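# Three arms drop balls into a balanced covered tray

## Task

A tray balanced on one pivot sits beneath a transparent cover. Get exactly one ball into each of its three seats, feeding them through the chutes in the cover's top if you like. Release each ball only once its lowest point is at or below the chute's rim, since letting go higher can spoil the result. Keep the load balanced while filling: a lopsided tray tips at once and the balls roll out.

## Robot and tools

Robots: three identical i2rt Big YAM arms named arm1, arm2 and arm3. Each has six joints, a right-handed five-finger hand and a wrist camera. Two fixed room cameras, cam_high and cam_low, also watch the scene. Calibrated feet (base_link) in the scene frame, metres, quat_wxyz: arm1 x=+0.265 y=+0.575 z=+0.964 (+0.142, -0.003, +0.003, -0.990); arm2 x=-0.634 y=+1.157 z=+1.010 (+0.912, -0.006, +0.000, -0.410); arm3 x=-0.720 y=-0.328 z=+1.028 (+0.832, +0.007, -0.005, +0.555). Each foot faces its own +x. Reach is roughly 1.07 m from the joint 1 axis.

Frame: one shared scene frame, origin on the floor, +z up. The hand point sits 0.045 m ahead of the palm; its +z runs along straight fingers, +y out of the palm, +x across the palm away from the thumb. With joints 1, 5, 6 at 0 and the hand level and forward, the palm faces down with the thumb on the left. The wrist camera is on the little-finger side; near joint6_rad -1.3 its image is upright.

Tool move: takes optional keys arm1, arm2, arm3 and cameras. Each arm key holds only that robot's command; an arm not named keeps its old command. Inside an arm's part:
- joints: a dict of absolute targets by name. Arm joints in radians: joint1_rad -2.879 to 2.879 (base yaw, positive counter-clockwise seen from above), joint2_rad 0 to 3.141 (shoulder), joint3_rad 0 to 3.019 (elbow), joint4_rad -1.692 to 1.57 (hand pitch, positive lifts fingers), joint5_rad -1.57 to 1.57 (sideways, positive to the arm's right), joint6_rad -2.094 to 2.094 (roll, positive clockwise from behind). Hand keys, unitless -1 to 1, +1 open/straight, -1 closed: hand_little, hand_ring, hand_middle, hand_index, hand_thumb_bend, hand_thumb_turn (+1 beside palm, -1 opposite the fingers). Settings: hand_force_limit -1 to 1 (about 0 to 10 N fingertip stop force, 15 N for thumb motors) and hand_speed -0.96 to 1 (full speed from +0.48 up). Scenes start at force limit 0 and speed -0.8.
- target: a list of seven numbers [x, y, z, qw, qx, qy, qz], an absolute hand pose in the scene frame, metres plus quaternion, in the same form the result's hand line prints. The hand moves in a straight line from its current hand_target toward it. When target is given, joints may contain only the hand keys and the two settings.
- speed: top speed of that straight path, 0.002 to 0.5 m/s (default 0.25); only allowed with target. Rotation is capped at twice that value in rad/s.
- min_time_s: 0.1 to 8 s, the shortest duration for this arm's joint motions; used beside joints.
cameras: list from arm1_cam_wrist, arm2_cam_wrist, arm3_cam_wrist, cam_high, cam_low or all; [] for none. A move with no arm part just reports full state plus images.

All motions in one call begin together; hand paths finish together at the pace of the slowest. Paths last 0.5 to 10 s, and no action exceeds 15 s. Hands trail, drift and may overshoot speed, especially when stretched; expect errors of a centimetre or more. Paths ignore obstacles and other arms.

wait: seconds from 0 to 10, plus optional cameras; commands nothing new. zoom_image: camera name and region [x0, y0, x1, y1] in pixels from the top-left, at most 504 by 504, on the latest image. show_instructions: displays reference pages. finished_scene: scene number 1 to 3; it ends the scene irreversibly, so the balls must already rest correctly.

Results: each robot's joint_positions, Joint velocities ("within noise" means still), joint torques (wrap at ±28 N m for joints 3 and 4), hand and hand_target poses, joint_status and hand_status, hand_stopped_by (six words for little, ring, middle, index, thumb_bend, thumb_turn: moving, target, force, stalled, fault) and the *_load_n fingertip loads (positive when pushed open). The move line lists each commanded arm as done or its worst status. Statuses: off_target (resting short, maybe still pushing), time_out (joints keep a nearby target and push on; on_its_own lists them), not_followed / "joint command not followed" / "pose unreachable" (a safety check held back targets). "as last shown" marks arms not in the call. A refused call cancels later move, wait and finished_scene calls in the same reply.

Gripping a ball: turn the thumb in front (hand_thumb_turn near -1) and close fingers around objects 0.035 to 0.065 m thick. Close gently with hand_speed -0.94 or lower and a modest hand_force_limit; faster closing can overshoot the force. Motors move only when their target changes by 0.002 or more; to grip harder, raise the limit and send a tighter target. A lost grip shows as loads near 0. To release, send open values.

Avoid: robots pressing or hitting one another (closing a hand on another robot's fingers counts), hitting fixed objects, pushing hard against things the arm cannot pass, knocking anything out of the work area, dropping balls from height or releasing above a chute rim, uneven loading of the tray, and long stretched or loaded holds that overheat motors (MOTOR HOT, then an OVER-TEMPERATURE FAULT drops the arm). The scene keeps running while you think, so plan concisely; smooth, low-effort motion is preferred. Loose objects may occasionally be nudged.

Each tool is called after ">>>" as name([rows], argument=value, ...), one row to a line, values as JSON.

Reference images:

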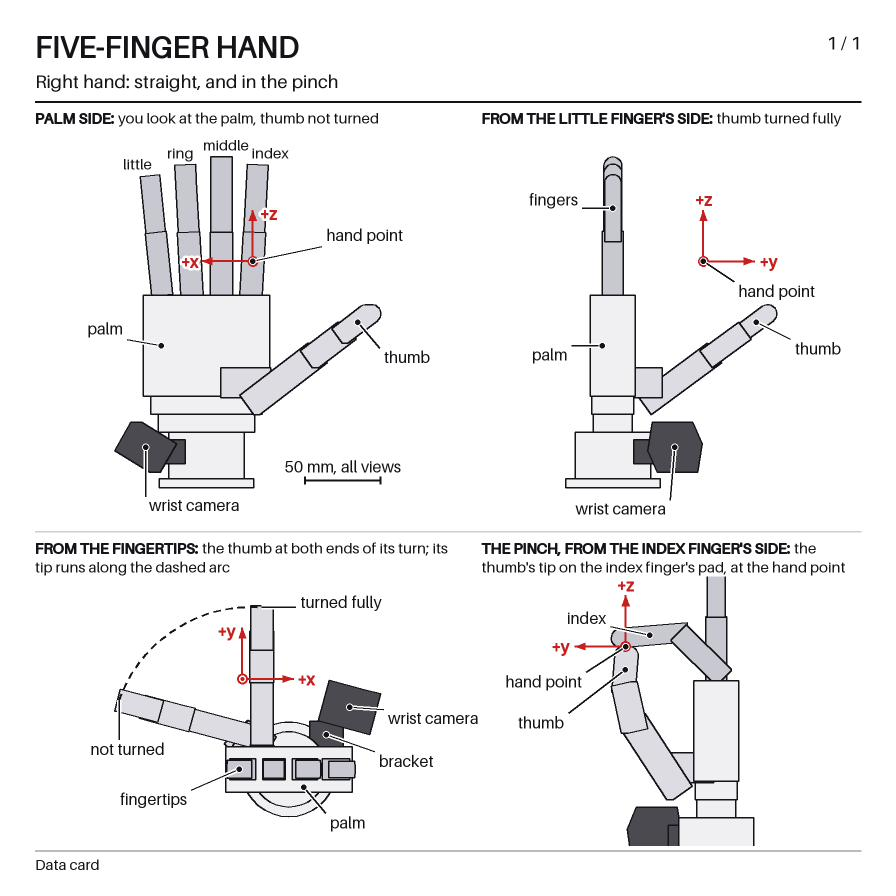

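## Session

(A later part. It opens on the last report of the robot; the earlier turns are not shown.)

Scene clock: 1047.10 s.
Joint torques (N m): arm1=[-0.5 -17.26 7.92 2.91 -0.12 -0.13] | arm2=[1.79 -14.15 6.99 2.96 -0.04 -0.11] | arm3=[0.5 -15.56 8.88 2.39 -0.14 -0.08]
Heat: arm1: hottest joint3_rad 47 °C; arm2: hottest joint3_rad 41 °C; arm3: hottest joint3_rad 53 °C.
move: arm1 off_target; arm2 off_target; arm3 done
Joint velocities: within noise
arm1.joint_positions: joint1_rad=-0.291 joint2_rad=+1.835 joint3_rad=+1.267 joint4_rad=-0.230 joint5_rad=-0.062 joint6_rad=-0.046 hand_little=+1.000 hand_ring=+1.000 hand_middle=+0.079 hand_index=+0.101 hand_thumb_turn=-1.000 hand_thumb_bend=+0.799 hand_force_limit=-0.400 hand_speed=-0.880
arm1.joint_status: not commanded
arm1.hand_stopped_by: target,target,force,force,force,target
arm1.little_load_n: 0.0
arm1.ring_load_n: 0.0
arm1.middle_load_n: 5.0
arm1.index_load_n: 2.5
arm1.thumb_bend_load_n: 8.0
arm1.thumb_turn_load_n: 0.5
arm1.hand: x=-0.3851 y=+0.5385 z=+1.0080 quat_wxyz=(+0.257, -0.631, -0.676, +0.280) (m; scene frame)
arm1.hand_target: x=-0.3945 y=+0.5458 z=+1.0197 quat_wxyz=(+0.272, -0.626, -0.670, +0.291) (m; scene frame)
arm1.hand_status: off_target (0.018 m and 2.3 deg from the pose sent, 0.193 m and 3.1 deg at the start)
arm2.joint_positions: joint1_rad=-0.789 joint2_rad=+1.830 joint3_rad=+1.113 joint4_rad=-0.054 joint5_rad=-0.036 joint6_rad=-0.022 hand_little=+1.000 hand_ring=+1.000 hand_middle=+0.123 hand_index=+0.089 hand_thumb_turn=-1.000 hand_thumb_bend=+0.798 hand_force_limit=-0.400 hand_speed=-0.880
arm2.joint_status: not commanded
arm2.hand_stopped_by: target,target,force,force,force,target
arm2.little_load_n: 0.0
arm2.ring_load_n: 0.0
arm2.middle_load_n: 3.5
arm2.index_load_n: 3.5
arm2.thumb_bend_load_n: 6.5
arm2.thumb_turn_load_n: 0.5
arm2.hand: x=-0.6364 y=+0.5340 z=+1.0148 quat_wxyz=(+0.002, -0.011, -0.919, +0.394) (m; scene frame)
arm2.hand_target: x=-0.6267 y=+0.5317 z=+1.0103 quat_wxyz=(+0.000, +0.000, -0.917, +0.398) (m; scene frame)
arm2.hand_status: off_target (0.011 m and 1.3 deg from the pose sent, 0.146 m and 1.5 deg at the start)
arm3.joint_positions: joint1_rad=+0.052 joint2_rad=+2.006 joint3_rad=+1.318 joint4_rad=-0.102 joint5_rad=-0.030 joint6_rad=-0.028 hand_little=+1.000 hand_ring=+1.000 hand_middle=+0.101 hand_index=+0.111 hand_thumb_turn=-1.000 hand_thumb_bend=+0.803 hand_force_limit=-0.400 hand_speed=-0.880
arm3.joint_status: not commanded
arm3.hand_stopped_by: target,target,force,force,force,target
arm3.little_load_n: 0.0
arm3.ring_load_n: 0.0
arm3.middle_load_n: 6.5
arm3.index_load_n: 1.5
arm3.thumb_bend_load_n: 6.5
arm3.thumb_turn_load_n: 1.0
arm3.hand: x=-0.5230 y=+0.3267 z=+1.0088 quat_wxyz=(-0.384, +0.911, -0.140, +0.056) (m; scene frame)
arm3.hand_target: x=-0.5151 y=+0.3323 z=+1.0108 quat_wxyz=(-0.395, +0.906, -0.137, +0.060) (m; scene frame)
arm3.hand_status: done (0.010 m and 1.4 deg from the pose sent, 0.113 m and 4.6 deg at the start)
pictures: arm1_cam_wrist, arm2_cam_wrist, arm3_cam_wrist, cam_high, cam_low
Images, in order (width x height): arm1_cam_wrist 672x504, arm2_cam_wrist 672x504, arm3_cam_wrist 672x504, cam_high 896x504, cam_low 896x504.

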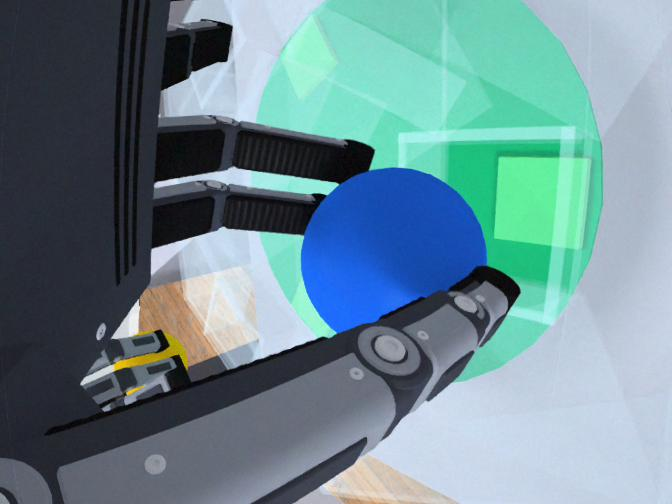

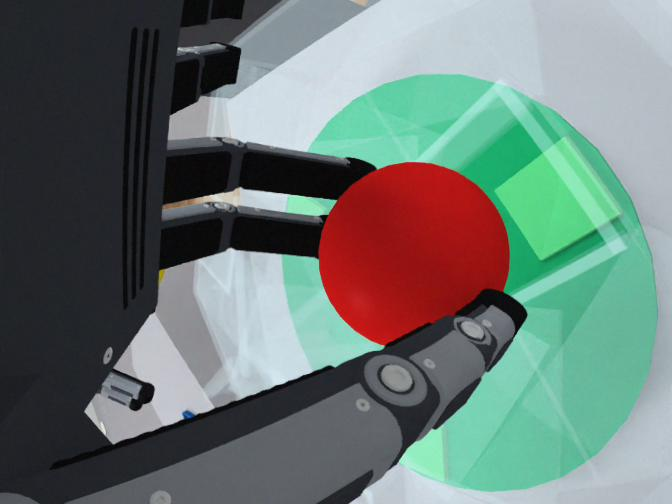

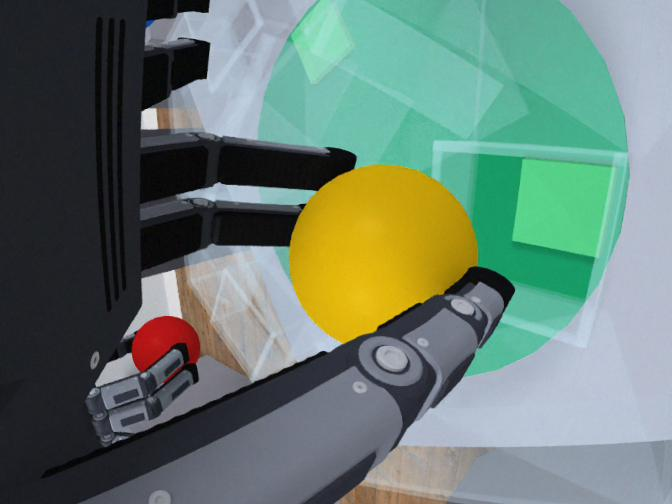

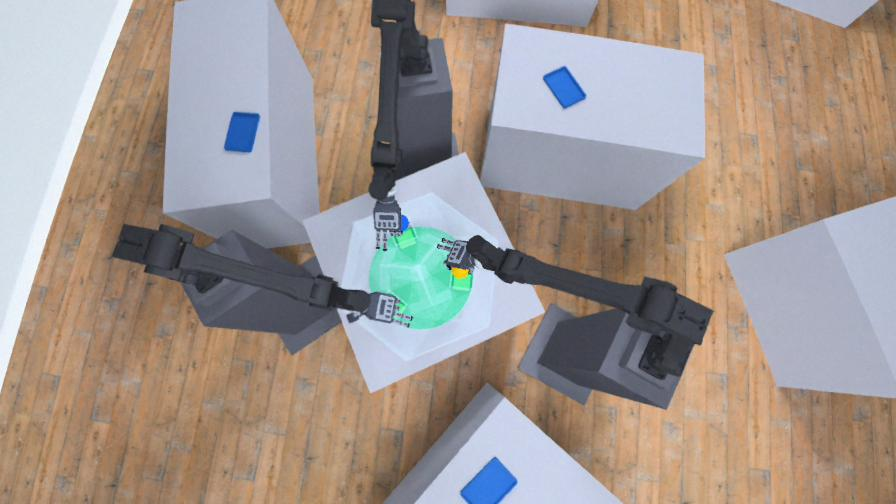

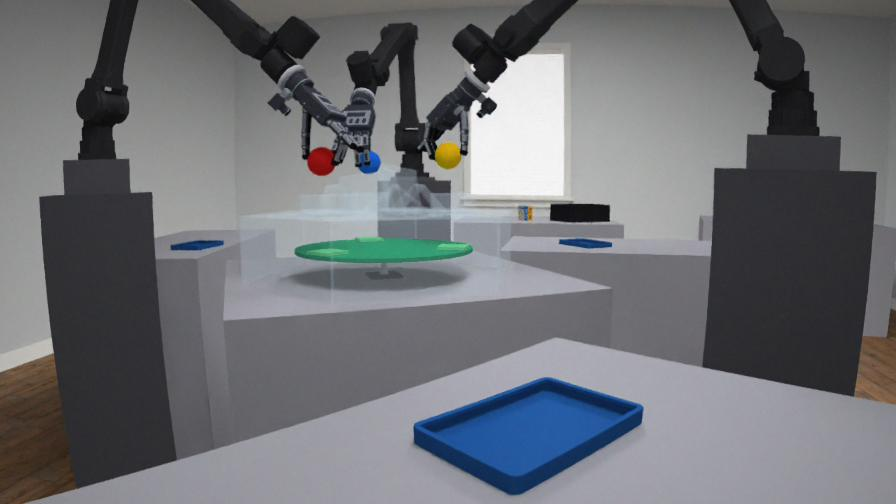

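>>> move(arm1={"target":[-0.403,0.544,0.978,0.2719,-0.6254,-0.6707,0.2916],"speed":0.06}, arm2={"target":[-0.625,0.518,0.975,0,0,-0.917,0.3987],"speed":0.06}, arm3={"target":[-0.522,0.327,0.956,0.3943,-0.9067,0.1371,-0.0596],"speed":0.06}, cameras=["all"])

>>> zoom_image(camera="cam_low", region=[240, 120, 500, 280])

>>> zoom_image(camera="arm1_cam_wrist", region=[300, 80, 672, 420])

>>> zoom_image(camera="arm2_cam_wrist", region=[300, 50, 672, 390])

>>> zoom_image(camera="arm3_cam_wrist", region=[300, 80, 672, 420])

Scene clock: 1134.70 s.
Joint torques (N m): arm1=[-0.5 -16.73 6.87 2.7 -0.09 -0.15] | arm2=[1.67 -14.68 8.35 2.85 0.11 -0.08] | arm3=[1.03 -15.68 8.03 2.39 0.04 -0.02]
Heat: arm1: hottest joint3_rad 43 °C; arm2: hottest joint3_rad 39 °C; arm3: hottest joint3_rad 44 °C.
move: arm1 off_target; arm2 off_target; arm3 done
Joint velocities: within noise
arm1.joint_positions: joint1_rad=-0.291 joint2_rad=+1.910 joint3_rad=+1.262 joint4_rad=-0.143 joint5_rad=-0.062 joint6_rad=-0.046 hand_little=+1.000 hand_ring=+1.000 hand_middle=+0.079 hand_index=+0.101 hand_thumb_turn=-1.000 hand_thumb_bend=+0.799 hand_force_limit=-0.400 hand_speed=-0.880
arm1.joint_status: not commanded
arm1.hand_stopped_by: target,target,force,force,force,target
arm1.little_load_n: 0.0
arm1.ring_load_n: 0.0
arm1.middle_load_n: 5.0
arm1.index_load_n: 2.0
arm1.thumb_bend_load_n: 7.5
arm1.thumb_turn_load_n: 1.0
arm1.hand: x=-0.3954 y=+0.5388 z=+0.9708 quat_wxyz=(+0.260, -0.630, -0.675, +0.283) (m; scene frame)
arm1.hand_target: x=-0.4019 y=+0.5439 z=+0.9772 quat_wxyz=(+0.271, -0.626, -0.671, +0.291) (m; scene frame)
arm1.hand_status: off_target (0.012 m and 1.8 deg from the pose sent, 0.035 m and 2.3 deg at the start)
arm2.joint_positions: joint1_rad=-0.784 joint2_rad=+1.919 joint3_rad=+1.113 joint4_rad=+0.017 joint5_rad=-0.036 joint6_rad=-0.022 hand_little=+1.000 hand_ring=+1.000 hand_middle=+0.123 hand_index=+0.089 hand_thumb_turn=-1.000 hand_thumb_bend=+0.798 hand_force_limit=-0.400 hand_speed=-0.880
arm2.joint_status: not commanded
arm2.hand_stopped_by: target,target,force,force,force,target
arm2.little_load_n: 0.0
arm2.ring_load_n: 0.0
arm2.middle_load_n: 3.0
arm2.index_load_n: 3.5
arm2.thumb_bend_load_n: 6.5
arm2.thumb_turn_load_n: 0.5
arm2.hand: x=-0.6339 y=+0.5309 z=+0.9717 quat_wxyz=(+0.000, -0.009, -0.922, +0.386) (m; scene frame)
arm2.hand_target: x=-0.6251 y=+0.5186 z=+0.9756 quat_wxyz=(+0.000, +0.000, -0.917, +0.399) (m; scene frame)
arm2.hand_status: off_target (0.016 m and 1.9 deg from the pose sent, 0.044 m and 1.3 deg at the start)
arm3.joint_positions: joint1_rad=+0.052 joint2_rad=+2.088 joint3_rad=+1.273 joint4_rad=+0.023 joint5_rad=-0.030 joint6_rad=-0.028 hand_little=+1.000 hand_ring=+1.000 hand_middle=+0.101 hand_index=+0.111 hand_thumb_turn=-1.000 hand_thumb_bend=+0.803 hand_force_limit=-0.400 hand_speed=-0.880
arm3.joint_status: not commanded
arm3.hand_stopped_by: target,target,force,force,force,target
arm3.little_load_n: 0.0
arm3.ring_load_n: 0.0
arm3.middle_load_n: 6.5
arm3.index_load_n: 1.5
arm3.thumb_bend_load_n: 6.5
arm3.thumb_turn_load_n: 0.5
arm3.hand: x=-0.5258 y=+0.3198 z=+0.9543 quat_wxyz=(-0.384, +0.911, -0.140, +0.056) (m; scene frame)
arm3.hand_target: x=-0.5223 y=+0.3262 z=+0.9554 quat_wxyz=(-0.393, +0.907, -0.137, +0.059) (m; scene frame)
arm3.hand_status: done (0.008 m and 1.4 deg from the pose sent, 0.053 m and 1.4 deg at the start)
pictures: arm1_cam_wrist, arm2_cam_wrist, arm3_cam_wrist, cam_high, cam_low
Images, in order (width x height): arm1_cam_wrist 672x504, arm2_cam_wrist 672x504, arm3_cam_wrist 672x504, cam_high 896x504, cam_low 896x504.

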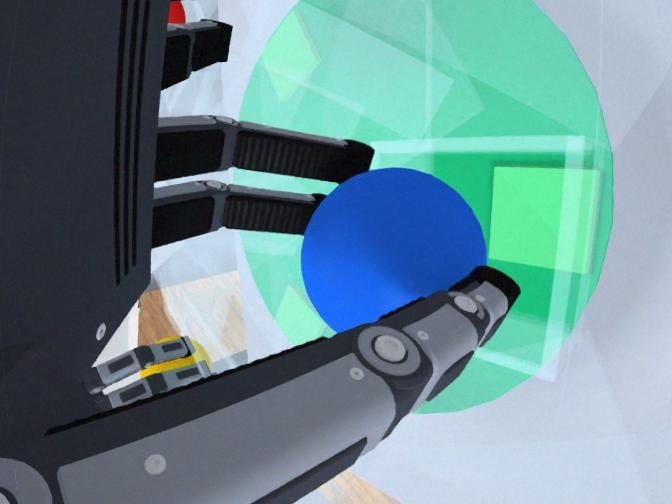

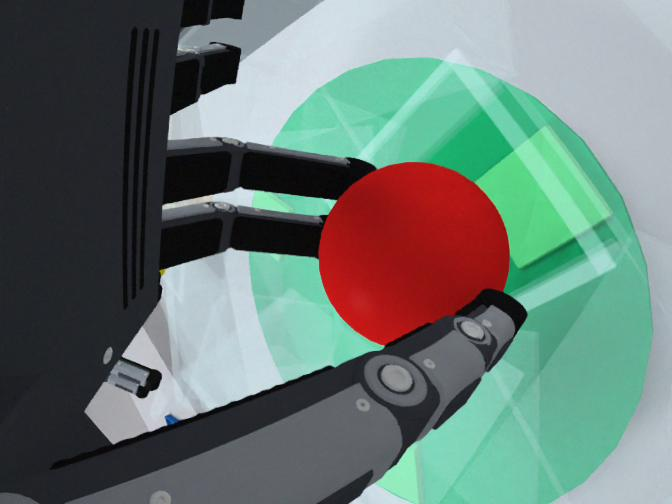

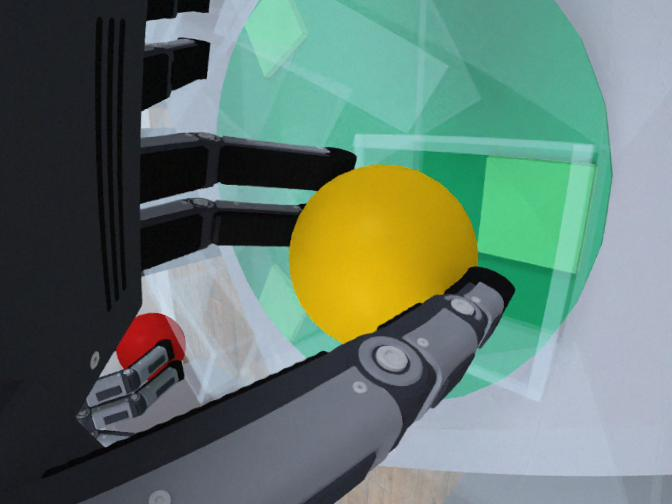

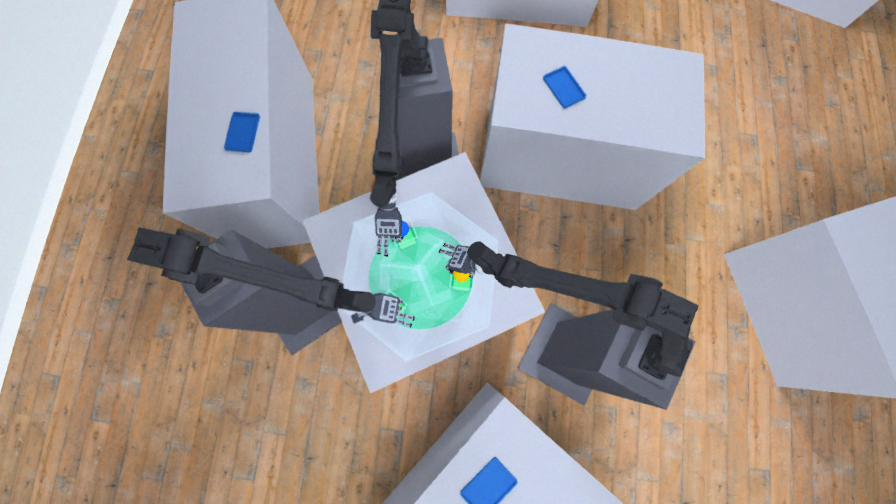

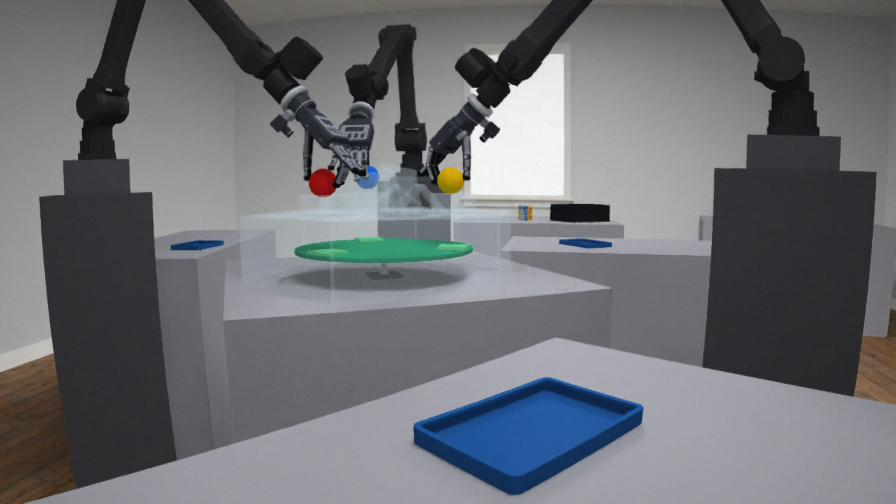

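Scaled by 1.938 from the camera's 896x504 image, which has a finer 1280x720 frame.

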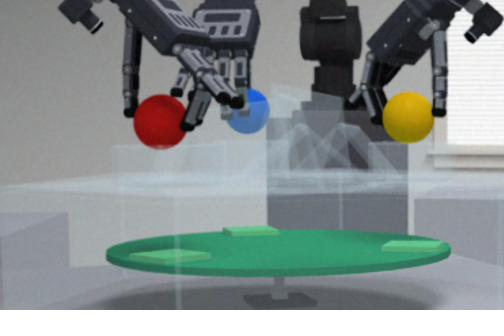

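Scaled by 1.355 from the camera's 672x504 image, which has a finer 960x720 frame.

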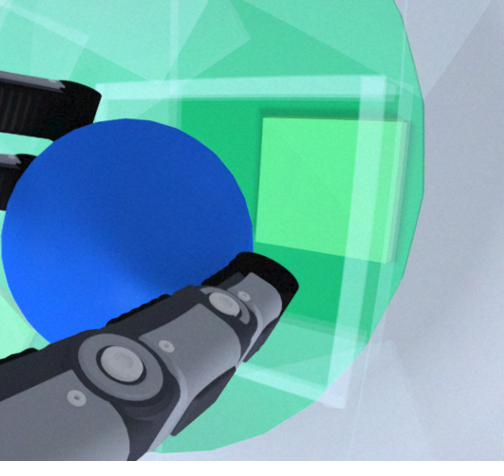

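Scaled by 1.355 from the camera's 672x504 image, which has a finer 960x720 frame.

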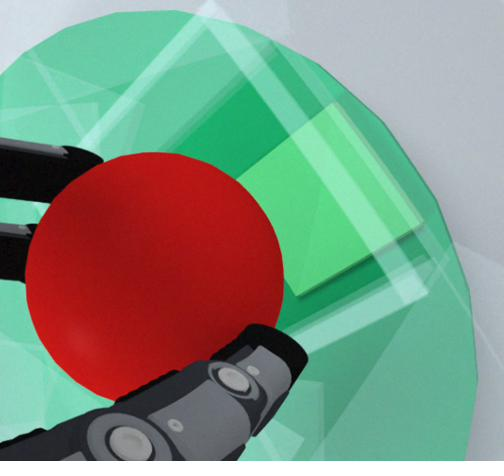

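Scaled by 1.355 from the camera's 672x504 image, which has a finer 960x720 frame.

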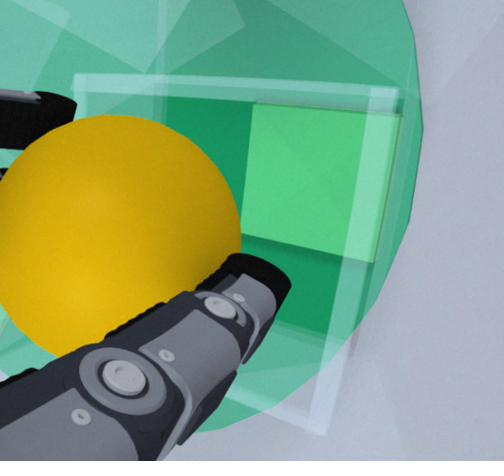

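>>> zoom_image(camera="cam_low", region=[290, 160, 370, 220])

>>> zoom_image(camera="cam_low", region=[350, 160, 480, 250])

Scaled by 6.300 from the camera's 896x504 image, which has a finer 1280x720 frame.

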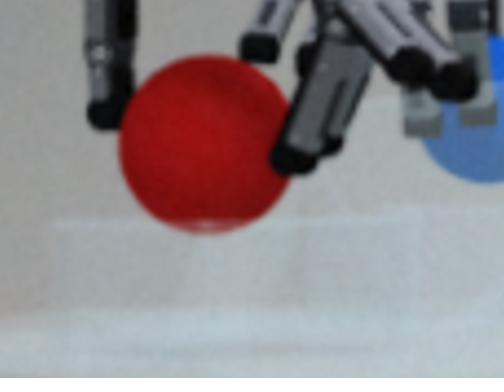

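Scaled by 3.877 from the camera's 896x504 image, which has a finer 1280x720 frame.

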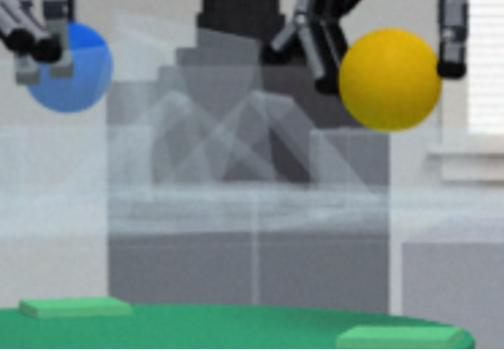

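>>> move(arm1={"target":[-0.401,0.540,0.957,0.2719,-0.6254,-0.6707,0.2916],"speed":0.04}, arm2={"target":[-0.626,0.504,0.969,0,0,-0.917,0.3987],"speed":0.04}, arm3={"target":[-0.527,0.326,0.944,0.3943,-0.9067,0.1371,-0.0596],"speed":0.04}, cameras=["all"])

>>> zoom_image(camera="cam_low", region=[290, 160, 400, 230])

>>> zoom_image(camera="cam_low", region=[350, 160, 480, 250])

>>> zoom_image(camera="arm2_cam_wrist", region=[300, 50, 672, 390])

Scene clock: 1195.13 s.
Joint torques (N m): arm1=[-0.09 -16.85 7.01 2.84 0.19 -0.06] | arm2=[1.67 -14.62 11.12 2.52 0.04 -0.08] | arm3=[1.55 -15.62 7.84 2.37 0.04 0.04]
Heat: arm1: hottest joint3_rad 41 °C; arm2: hottest joint3_rad 40 °C; arm3: hottest joint2_rad 42 °C.
move: arm1 done; arm2 off_target; arm3 done
Joint velocities: within noise
arm1.joint_positions: joint1_rad=-0.291 joint2_rad=+1.941 joint3_rad=+1.242 joint4_rad=-0.091 joint5_rad=-0.062 joint6_rad=-0.046 hand_little=+1.000 hand_ring=+1.000 hand_middle=+0.079 hand_index=+0.101 hand_thumb_turn=-1.000 hand_thumb_bend=+0.799 hand_force_limit=-0.400 hand_speed=-0.880
arm1.joint_status: not commanded
arm1.hand_stopped_by: target,target,force,force,force,target
arm1.little_load_n: 0.0
arm1.ring_load_n: 0.0
arm1.middle_load_n: 5.0
arm1.index_load_n: 2.5
arm1.thumb_bend_load_n: 7.5
arm1.thumb_turn_load_n: 0.5
arm1.hand: x=-0.3940 y=+0.5389 z=+0.9499 quat_wxyz=(+0.261, -0.630, -0.675, +0.283) (m; scene frame)
arm1.hand_target: x=-0.4010 y=+0.5399 z=+0.9574 quat_wxyz=(+0.272, -0.625, -0.671, +0.292) (m; scene frame)
arm1.hand_status: done (0.010 m and 1.7 deg from the pose sent, 0.015 m and 1.8 deg at the start)
arm2.joint_positions: joint1_rad=-0.789 joint2_rad=+1.951 joint3_rad=+1.122 joint4_rad=+0.017 joint5_rad=-0.035 joint6_rad=-0.022 hand_little=+1.000 hand_ring=+1.000 hand_middle=+0.123 hand_index=+0.089 hand_thumb_turn=-1.000 hand_thumb_bend=+0.798 hand_force_limit=-0.400 hand_speed=-0.880
arm2.joint_status: not commanded
arm2.hand_stopped_by: target,target,force,force,force,target
arm2.little_load_n: 0.0
arm2.ring_load_n: 0.0
arm2.middle_load_n: 3.5
arm2.index_load_n: 4.0
arm2.thumb_bend_load_n: 6.5
arm2.thumb_turn_load_n: 0.5
arm2.hand: x=-0.6371 y=+0.5320 z=+0.9560 quat_wxyz=(+0.002, -0.011, -0.927, +0.375) (m; scene frame)
arm2.hand_target: x=-0.6287 y=+0.5058 z=+0.9695 quat_wxyz=(+0.001, -0.002, -0.917, +0.398) (m; scene frame)
arm2.hand_status: off_target (0.033 m and 3.2 deg from the pose sent, 0.028 m and 1.9 deg at the start)
arm3.joint_positions: joint1_rad=+0.052 joint2_rad=+2.105 joint3_rad=+1.264 joint4_rad=+0.052 joint5_rad=-0.024 joint6_rad=-0.028 hand_little=+1.000 hand_ring=+1.000 hand_middle=+0.101 hand_index=+0.111 hand_thumb_turn=-1.000 hand_thumb_bend=+0.803 hand_force_limit=-0.400 hand_speed=-0.880
arm3.joint_status: not commanded
arm3.hand_stopped_by: target,target,force,force,force,target
arm3.little_load_n: 0.0
arm3.ring_load_n: 0.0
arm3.middle_load_n: 6.5
arm3.index_load_n: 1.0
arm3.thumb_bend_load_n: 6.5
arm3.thumb_turn_load_n: 0.5
arm3.hand: x=-0.5252 y=+0.3182 z=+0.9437 quat_wxyz=(-0.384, +0.910, -0.141, +0.059) (m; scene frame)
arm3.hand_target: x=-0.5268 y=+0.3258 z=+0.9443 quat_wxyz=(-0.394, +0.907, -0.137, +0.060) (m; scene frame)
arm3.hand_status: done (0.008 m and 1.3 deg from the pose sent, 0.012 m and 1.4 deg at the start)
pictures: arm1_cam_wrist, arm2_cam_wrist, arm3_cam_wrist, cam_high, cam_low
Images, in order (width x height): arm1_cam_wrist 672x504, arm2_cam_wrist 672x504, arm3_cam_wrist 672x504, cam_high 896x504, cam_low 896x504.

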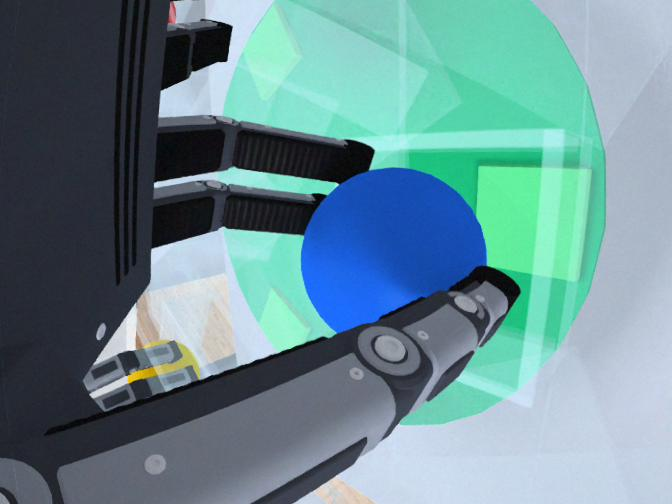

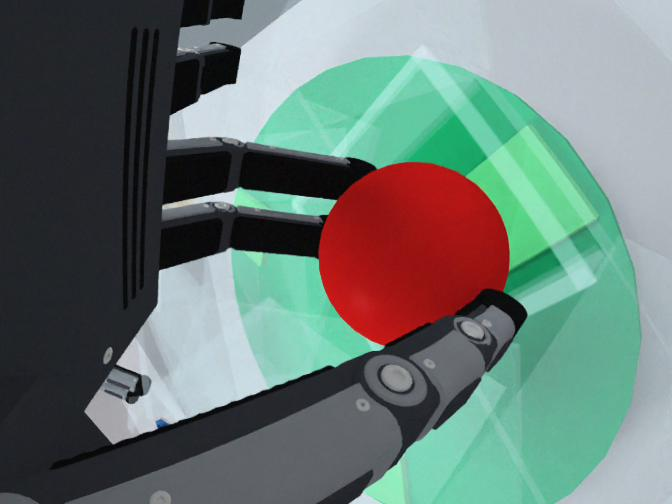

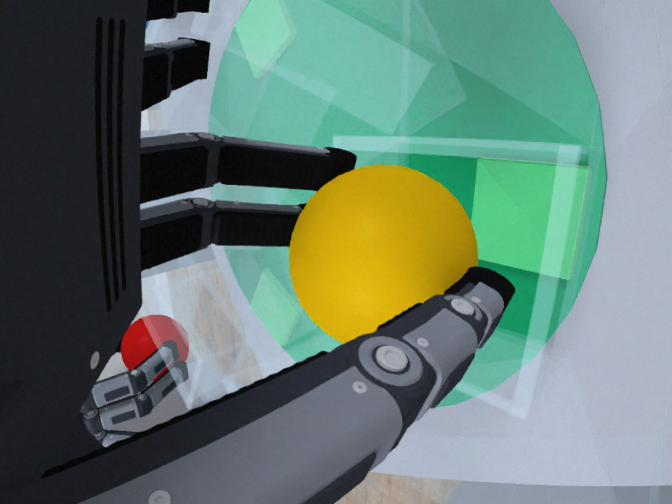

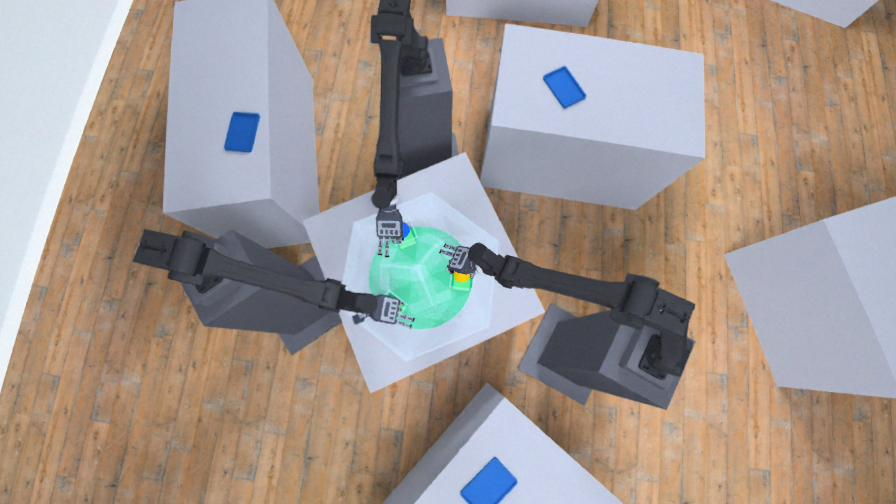

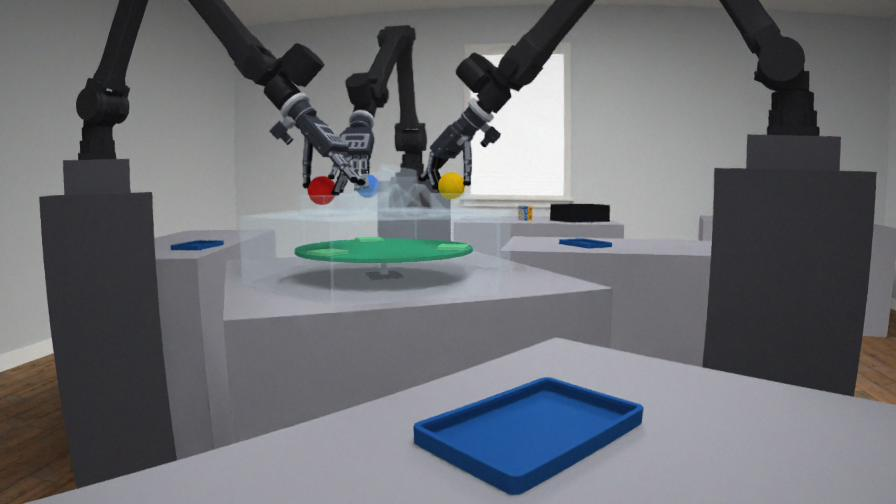

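Scaled by 4.582 from the camera's 896x504 image, which has a finer 1280x720 frame.

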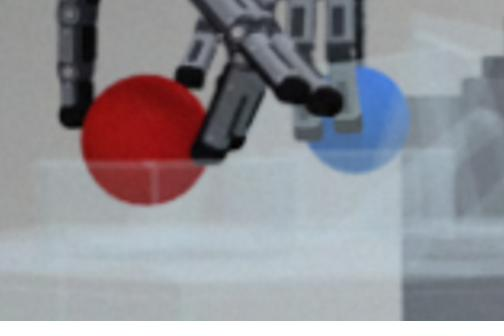

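Scaled by 3.877 from the camera's 896x504 image, which has a finer 1280x720 frame.

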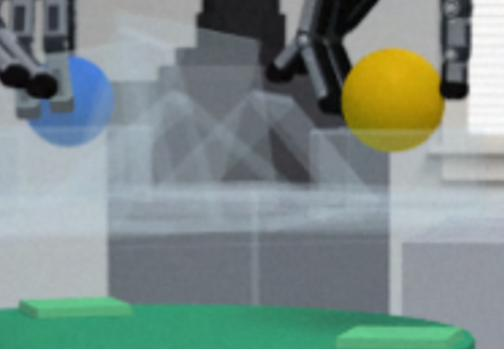

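Scaled by 1.355 from the camera's 672x504 image, which has a finer 960x720 frame.

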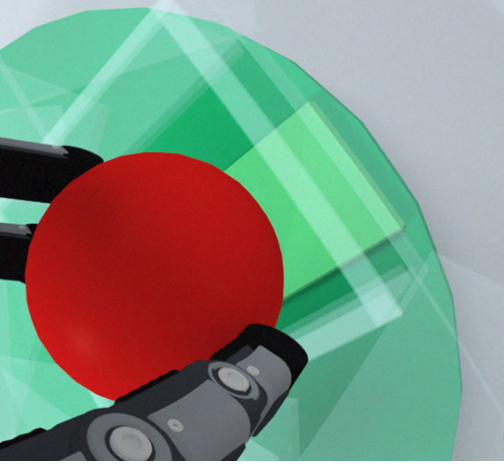

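>>> move(arm2={"target":[-0.627,0.493,0.974,0,0,-0.917,0.3987],"speed":0.03}, cameras=["arm2_cam_wrist","cam_low"])

>>> zoom_image(camera="cam_low", region=[290, 160, 400, 230])

>>> zoom_image(camera="arm2_cam_wrist", region=[300, 50, 672, 390])

Scene clock: 1237.97 s.
Joint torques (N m): arm1=[0.67 -17.03 7.1 2.67 0.14 -0.07] | arm2=[1.55 -15.03 11.41 1.72 0.01 -0.09] | arm3=[1.61 -15.62 7.83 2.4 0.05 0.04]
Heat: arm1: hottest joint3_rad 40 °C; arm2: hottest joint3_rad 39 °C; arm3: hottest joint3_rad 43 °C.
move: arm2 off_target
Joint velocities: within noise
arm1, arm3: as last shown
arm1.middle_load_n: 5.5
arm1.thumb_bend_load_n: 8.0
arm1.thumb_turn_load_n: 1.0
arm2.joint_positions: joint1_rad=-0.781 joint2_rad=+1.965 joint3_rad=+1.160 joint4_rad=+0.012 joint5_rad=-0.035 joint6_rad=-0.022 hand_little=+1.000 hand_ring=+1.000 hand_middle=+0.123 hand_index=+0.089 hand_thumb_turn=-1.000 hand_thumb_bend=+0.798 hand_force_limit=-0.400 hand_speed=-0.880
arm2.joint_status: not commanded
arm2.hand_stopped_by: target,target,force,force,force,target
arm2.little_load_n: -0.5
arm2.ring_load_n: 0.0
arm2.middle_load_n: 3.5
arm2.index_load_n: 4.0
arm2.thumb_bend_load_n: 6.0
arm2.thumb_turn_load_n: 0.0
arm2.hand: x=-0.6331 y=+0.5160 z=+0.9625 quat_wxyz=(+0.001, -0.008, -0.923, +0.385) (m; scene frame)
arm2.hand_target: x=-0.6245 y=+0.4941 z=+0.9745 quat_wxyz=(-0.001, +0.002, -0.917, +0.399) (m; scene frame)
arm2.hand_status: off_target (0.026 m and 2.0 deg from the pose sent, 0.044 m and 3.2 deg at the start)
arm3.middle_load_n: 6.0
arm3.index_load_n: 1.5
arm3.thumb_turn_load_n: 1.0
pictures: arm2_cam_wrist, cam_low
Images, in order (width x height): arm2_cam_wrist 672x504, cam_low 896x504.

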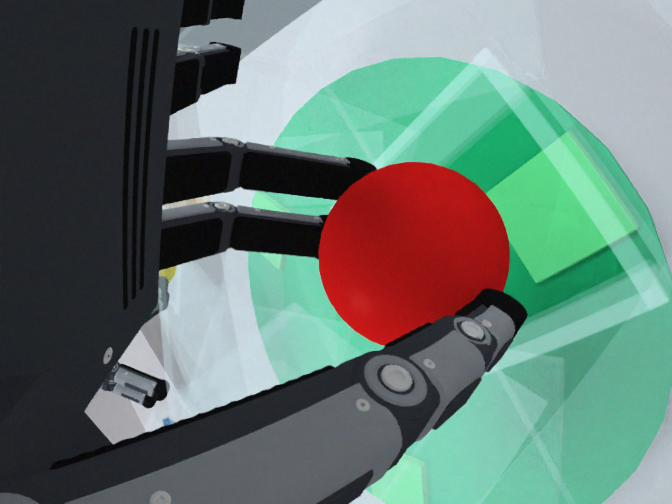

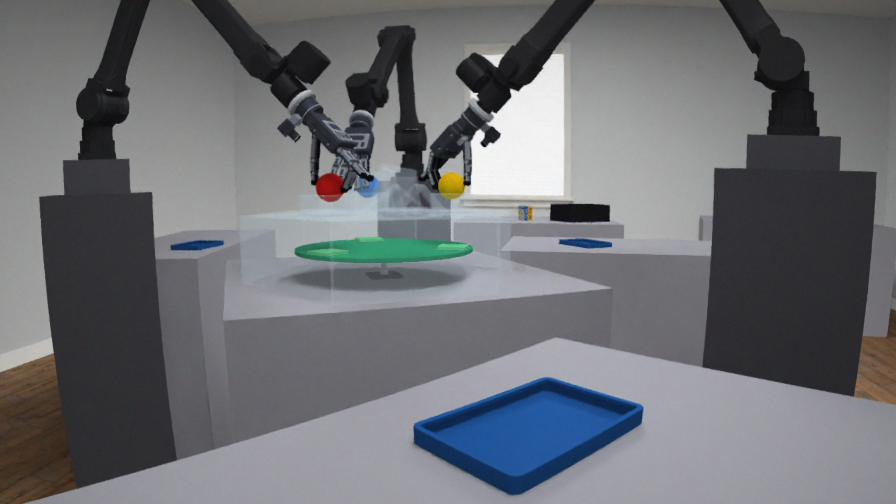

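Scaled by 4.582 from the camera's 896x504 image, which has a finer 1280x720 frame.

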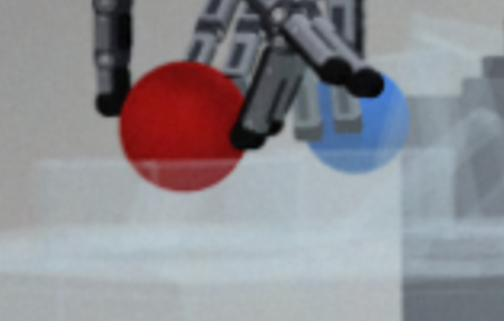

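Scaled by 1.355 from the camera's 672x504 image, which has a finer 960x720 frame.

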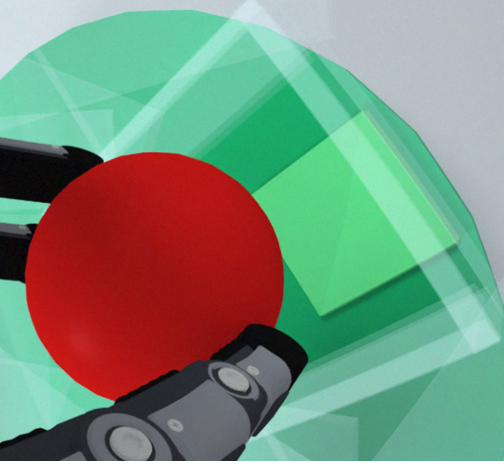

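>>> move(arm1={"joints":{"hand_index":0.8,"hand_middle":0.8,"hand_thumb_bend":1,"hand_speed":0.48}}, arm2={"joints":{"hand_index":0.8,"hand_middle":0.8,"hand_thumb_bend":1,"hand_speed":0.48}}, arm3={"joints":{"hand_index":0.8,"hand_middle":0.8,"hand_thumb_bend":1,"hand_speed":0.48}}, cameras=["all"])

Scene clock: 1256.43 s.
Joint torques (N m): arm1=[0.67 -17.2 6.97 2.43 0.18 -0.11] | arm2=[1.49 -15.09 10.52 1.73 0.01 -0.09] | arm3=[1.61 -15.68 7.84 2.14 0.05 0.04]
Heat: arm1: hottest joint3_rad 40 °C; arm2: hottest joint3_rad 40 °C; arm3: hottest joint3_rad 43 °C.
move: arm1 done; arm2 done; arm3 done
Joint velocities: within noise
arm1.joint_positions: joint1_rad=-0.291 joint2_rad=+1.941 joint3_rad=+1.242 joint4_rad=-0.085 joint5_rad=-0.062 joint6_rad=-0.039 hand_little=+1.000 hand_ring=+1.000 hand_middle=+0.800 hand_index=+0.800 hand_thumb_turn=-1.000 hand_thumb_bend=+1.000 hand_force_limit=-0.400 hand_speed=+0.480
arm1.joint_status: all done
arm1.hand_stopped_by: target,target,target,target,target,target
arm1.little_load_n: 0.0
arm1.ring_load_n: 0.0
arm1.middle_load_n: 0.0
arm1.index_load_n: 0.0
arm1.thumb_bend_load_n: 0.0
arm1.thumb_turn_load_n: 0.0
arm1.hand: x=-0.3955 y=+0.5384 z=+0.9510 quat_wxyz=(+0.262, -0.631, -0.672, +0.286) (m; scene frame)
arm1.hand_target: x=-0.4009 y=+0.5395 z=+0.9575 quat_wxyz=(+0.271, -0.628, -0.668, +0.293) (m; scene frame)
arm1.hand_status: not commanded
arm2.joint_positions: joint1_rad=-0.781 joint2_rad=+1.965 joint3_rad=+1.173 joint4_rad=+0.012 joint5_rad=-0.035 joint6_rad=-0.014 hand_little=+1.000 hand_ring=+1.000 hand_middle=+0.800 hand_index=+0.800 hand_thumb_turn=-1.000 hand_thumb_bend=+1.000 hand_force_limit=-0.400 hand_speed=+0.480
arm2.joint_status: all done
arm2.hand_stopped_by: target,target,target,target,target,target
arm2.little_load_n: 0.0
arm2.ring_load_n: 0.0
arm2.middle_load_n: 0.0
arm2.index_load_n: 0.0
arm2.thumb_bend_load_n: 0.0
arm2.thumb_turn_load_n: 0.0
arm2.hand: x=-0.6330 y=+0.5097 z=+0.9678 quat_wxyz=(-0.001, -0.011, -0.921, +0.390) (m; scene frame)
arm2.hand_target: x=-0.6241 y=+0.4931 z=+0.9754 quat_wxyz=(-0.002, -0.002, -0.916, +0.400) (m; scene frame)
arm2.hand_status: not commanded
arm3.joint_positions: joint1_rad=+0.052 joint2_rad=+2.105 joint3_rad=+1.264 joint4_rad=+0.059 joint5_rad=-0.025 joint6_rad=-0.020 hand_little=+1.000 hand_ring=+1.000 hand_middle=+0.800 hand_index=+0.800 hand_thumb_turn=-1.000 hand_thumb_bend=+1.000 hand_force_limit=-0.400 hand_speed=+0.480
arm3.joint_status: all done
arm3.hand_stopped_by: target,target,target,target,target,target
arm3.little_load_n: 0.0
arm3.ring_load_n: 0.0
arm3.middle_load_n: 0.0
arm3.index_load_n: 0.0
arm3.thumb_bend_load_n: 0.0
arm3.thumb_turn_load_n: 0.0
arm3.hand: x=-0.5253 y=+0.3202 z=+0.9450 quat_wxyz=(-0.388, +0.908, -0.144, +0.057) (m; scene frame)
arm3.hand_target: x=-0.5274 y=+0.3264 z=+0.9447 quat_wxyz=(-0.395, +0.906, -0.141, +0.058) (m; scene frame)
arm3.hand_status: not commanded
pictures: arm1_cam_wrist, arm2_cam_wrist, arm3_cam_wrist, cam_high, cam_low
Images, in order (width x height): arm1_cam_wrist 672x504, arm2_cam_wrist 672x504, arm3_cam_wrist 672x504, cam_high 896x504, cam_low 896x504.

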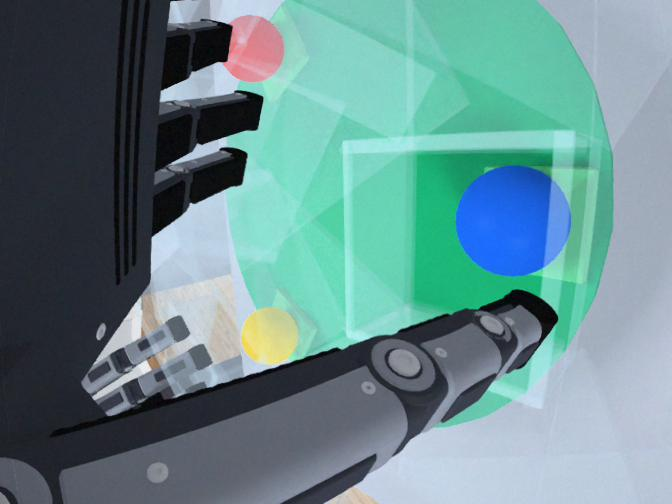

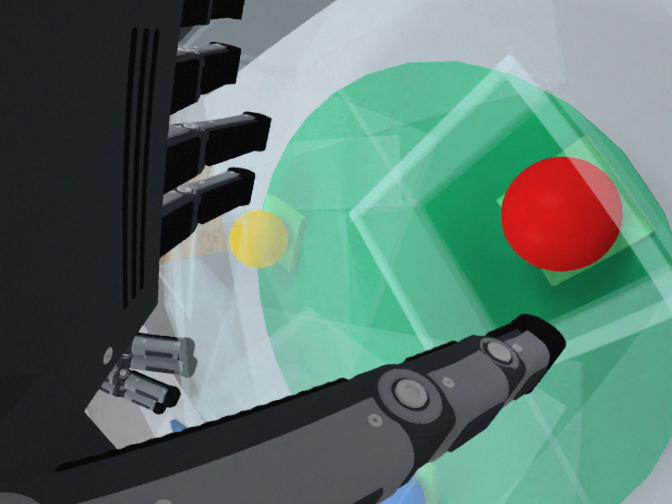

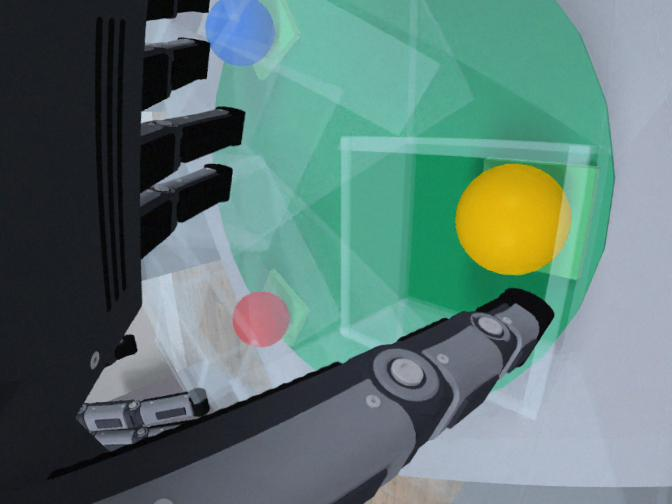

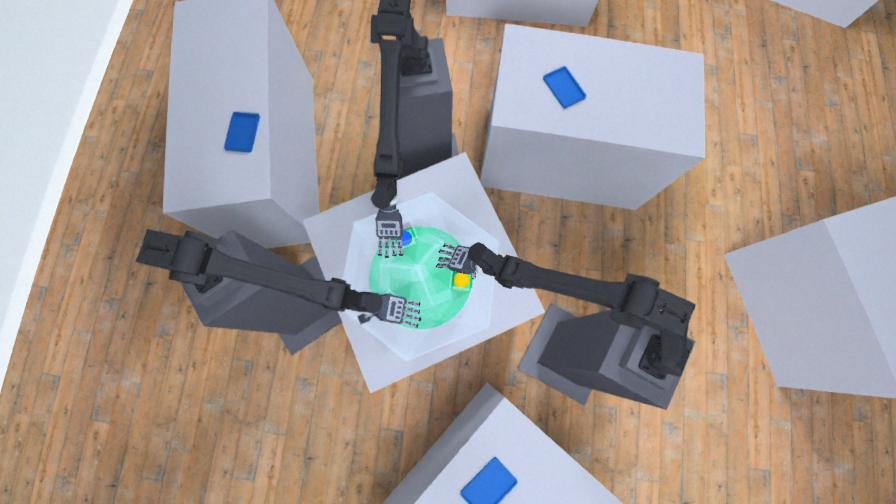

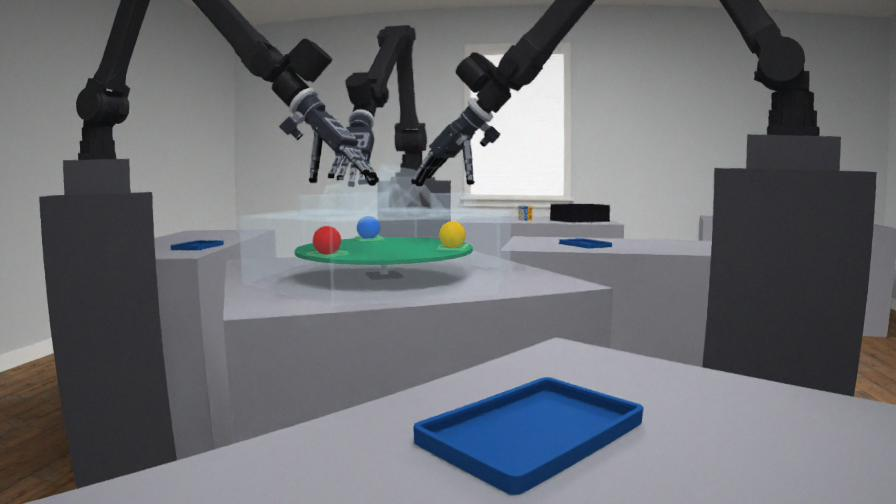

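>>> finished_scene(scene=1)

The scene is finished: the task was done.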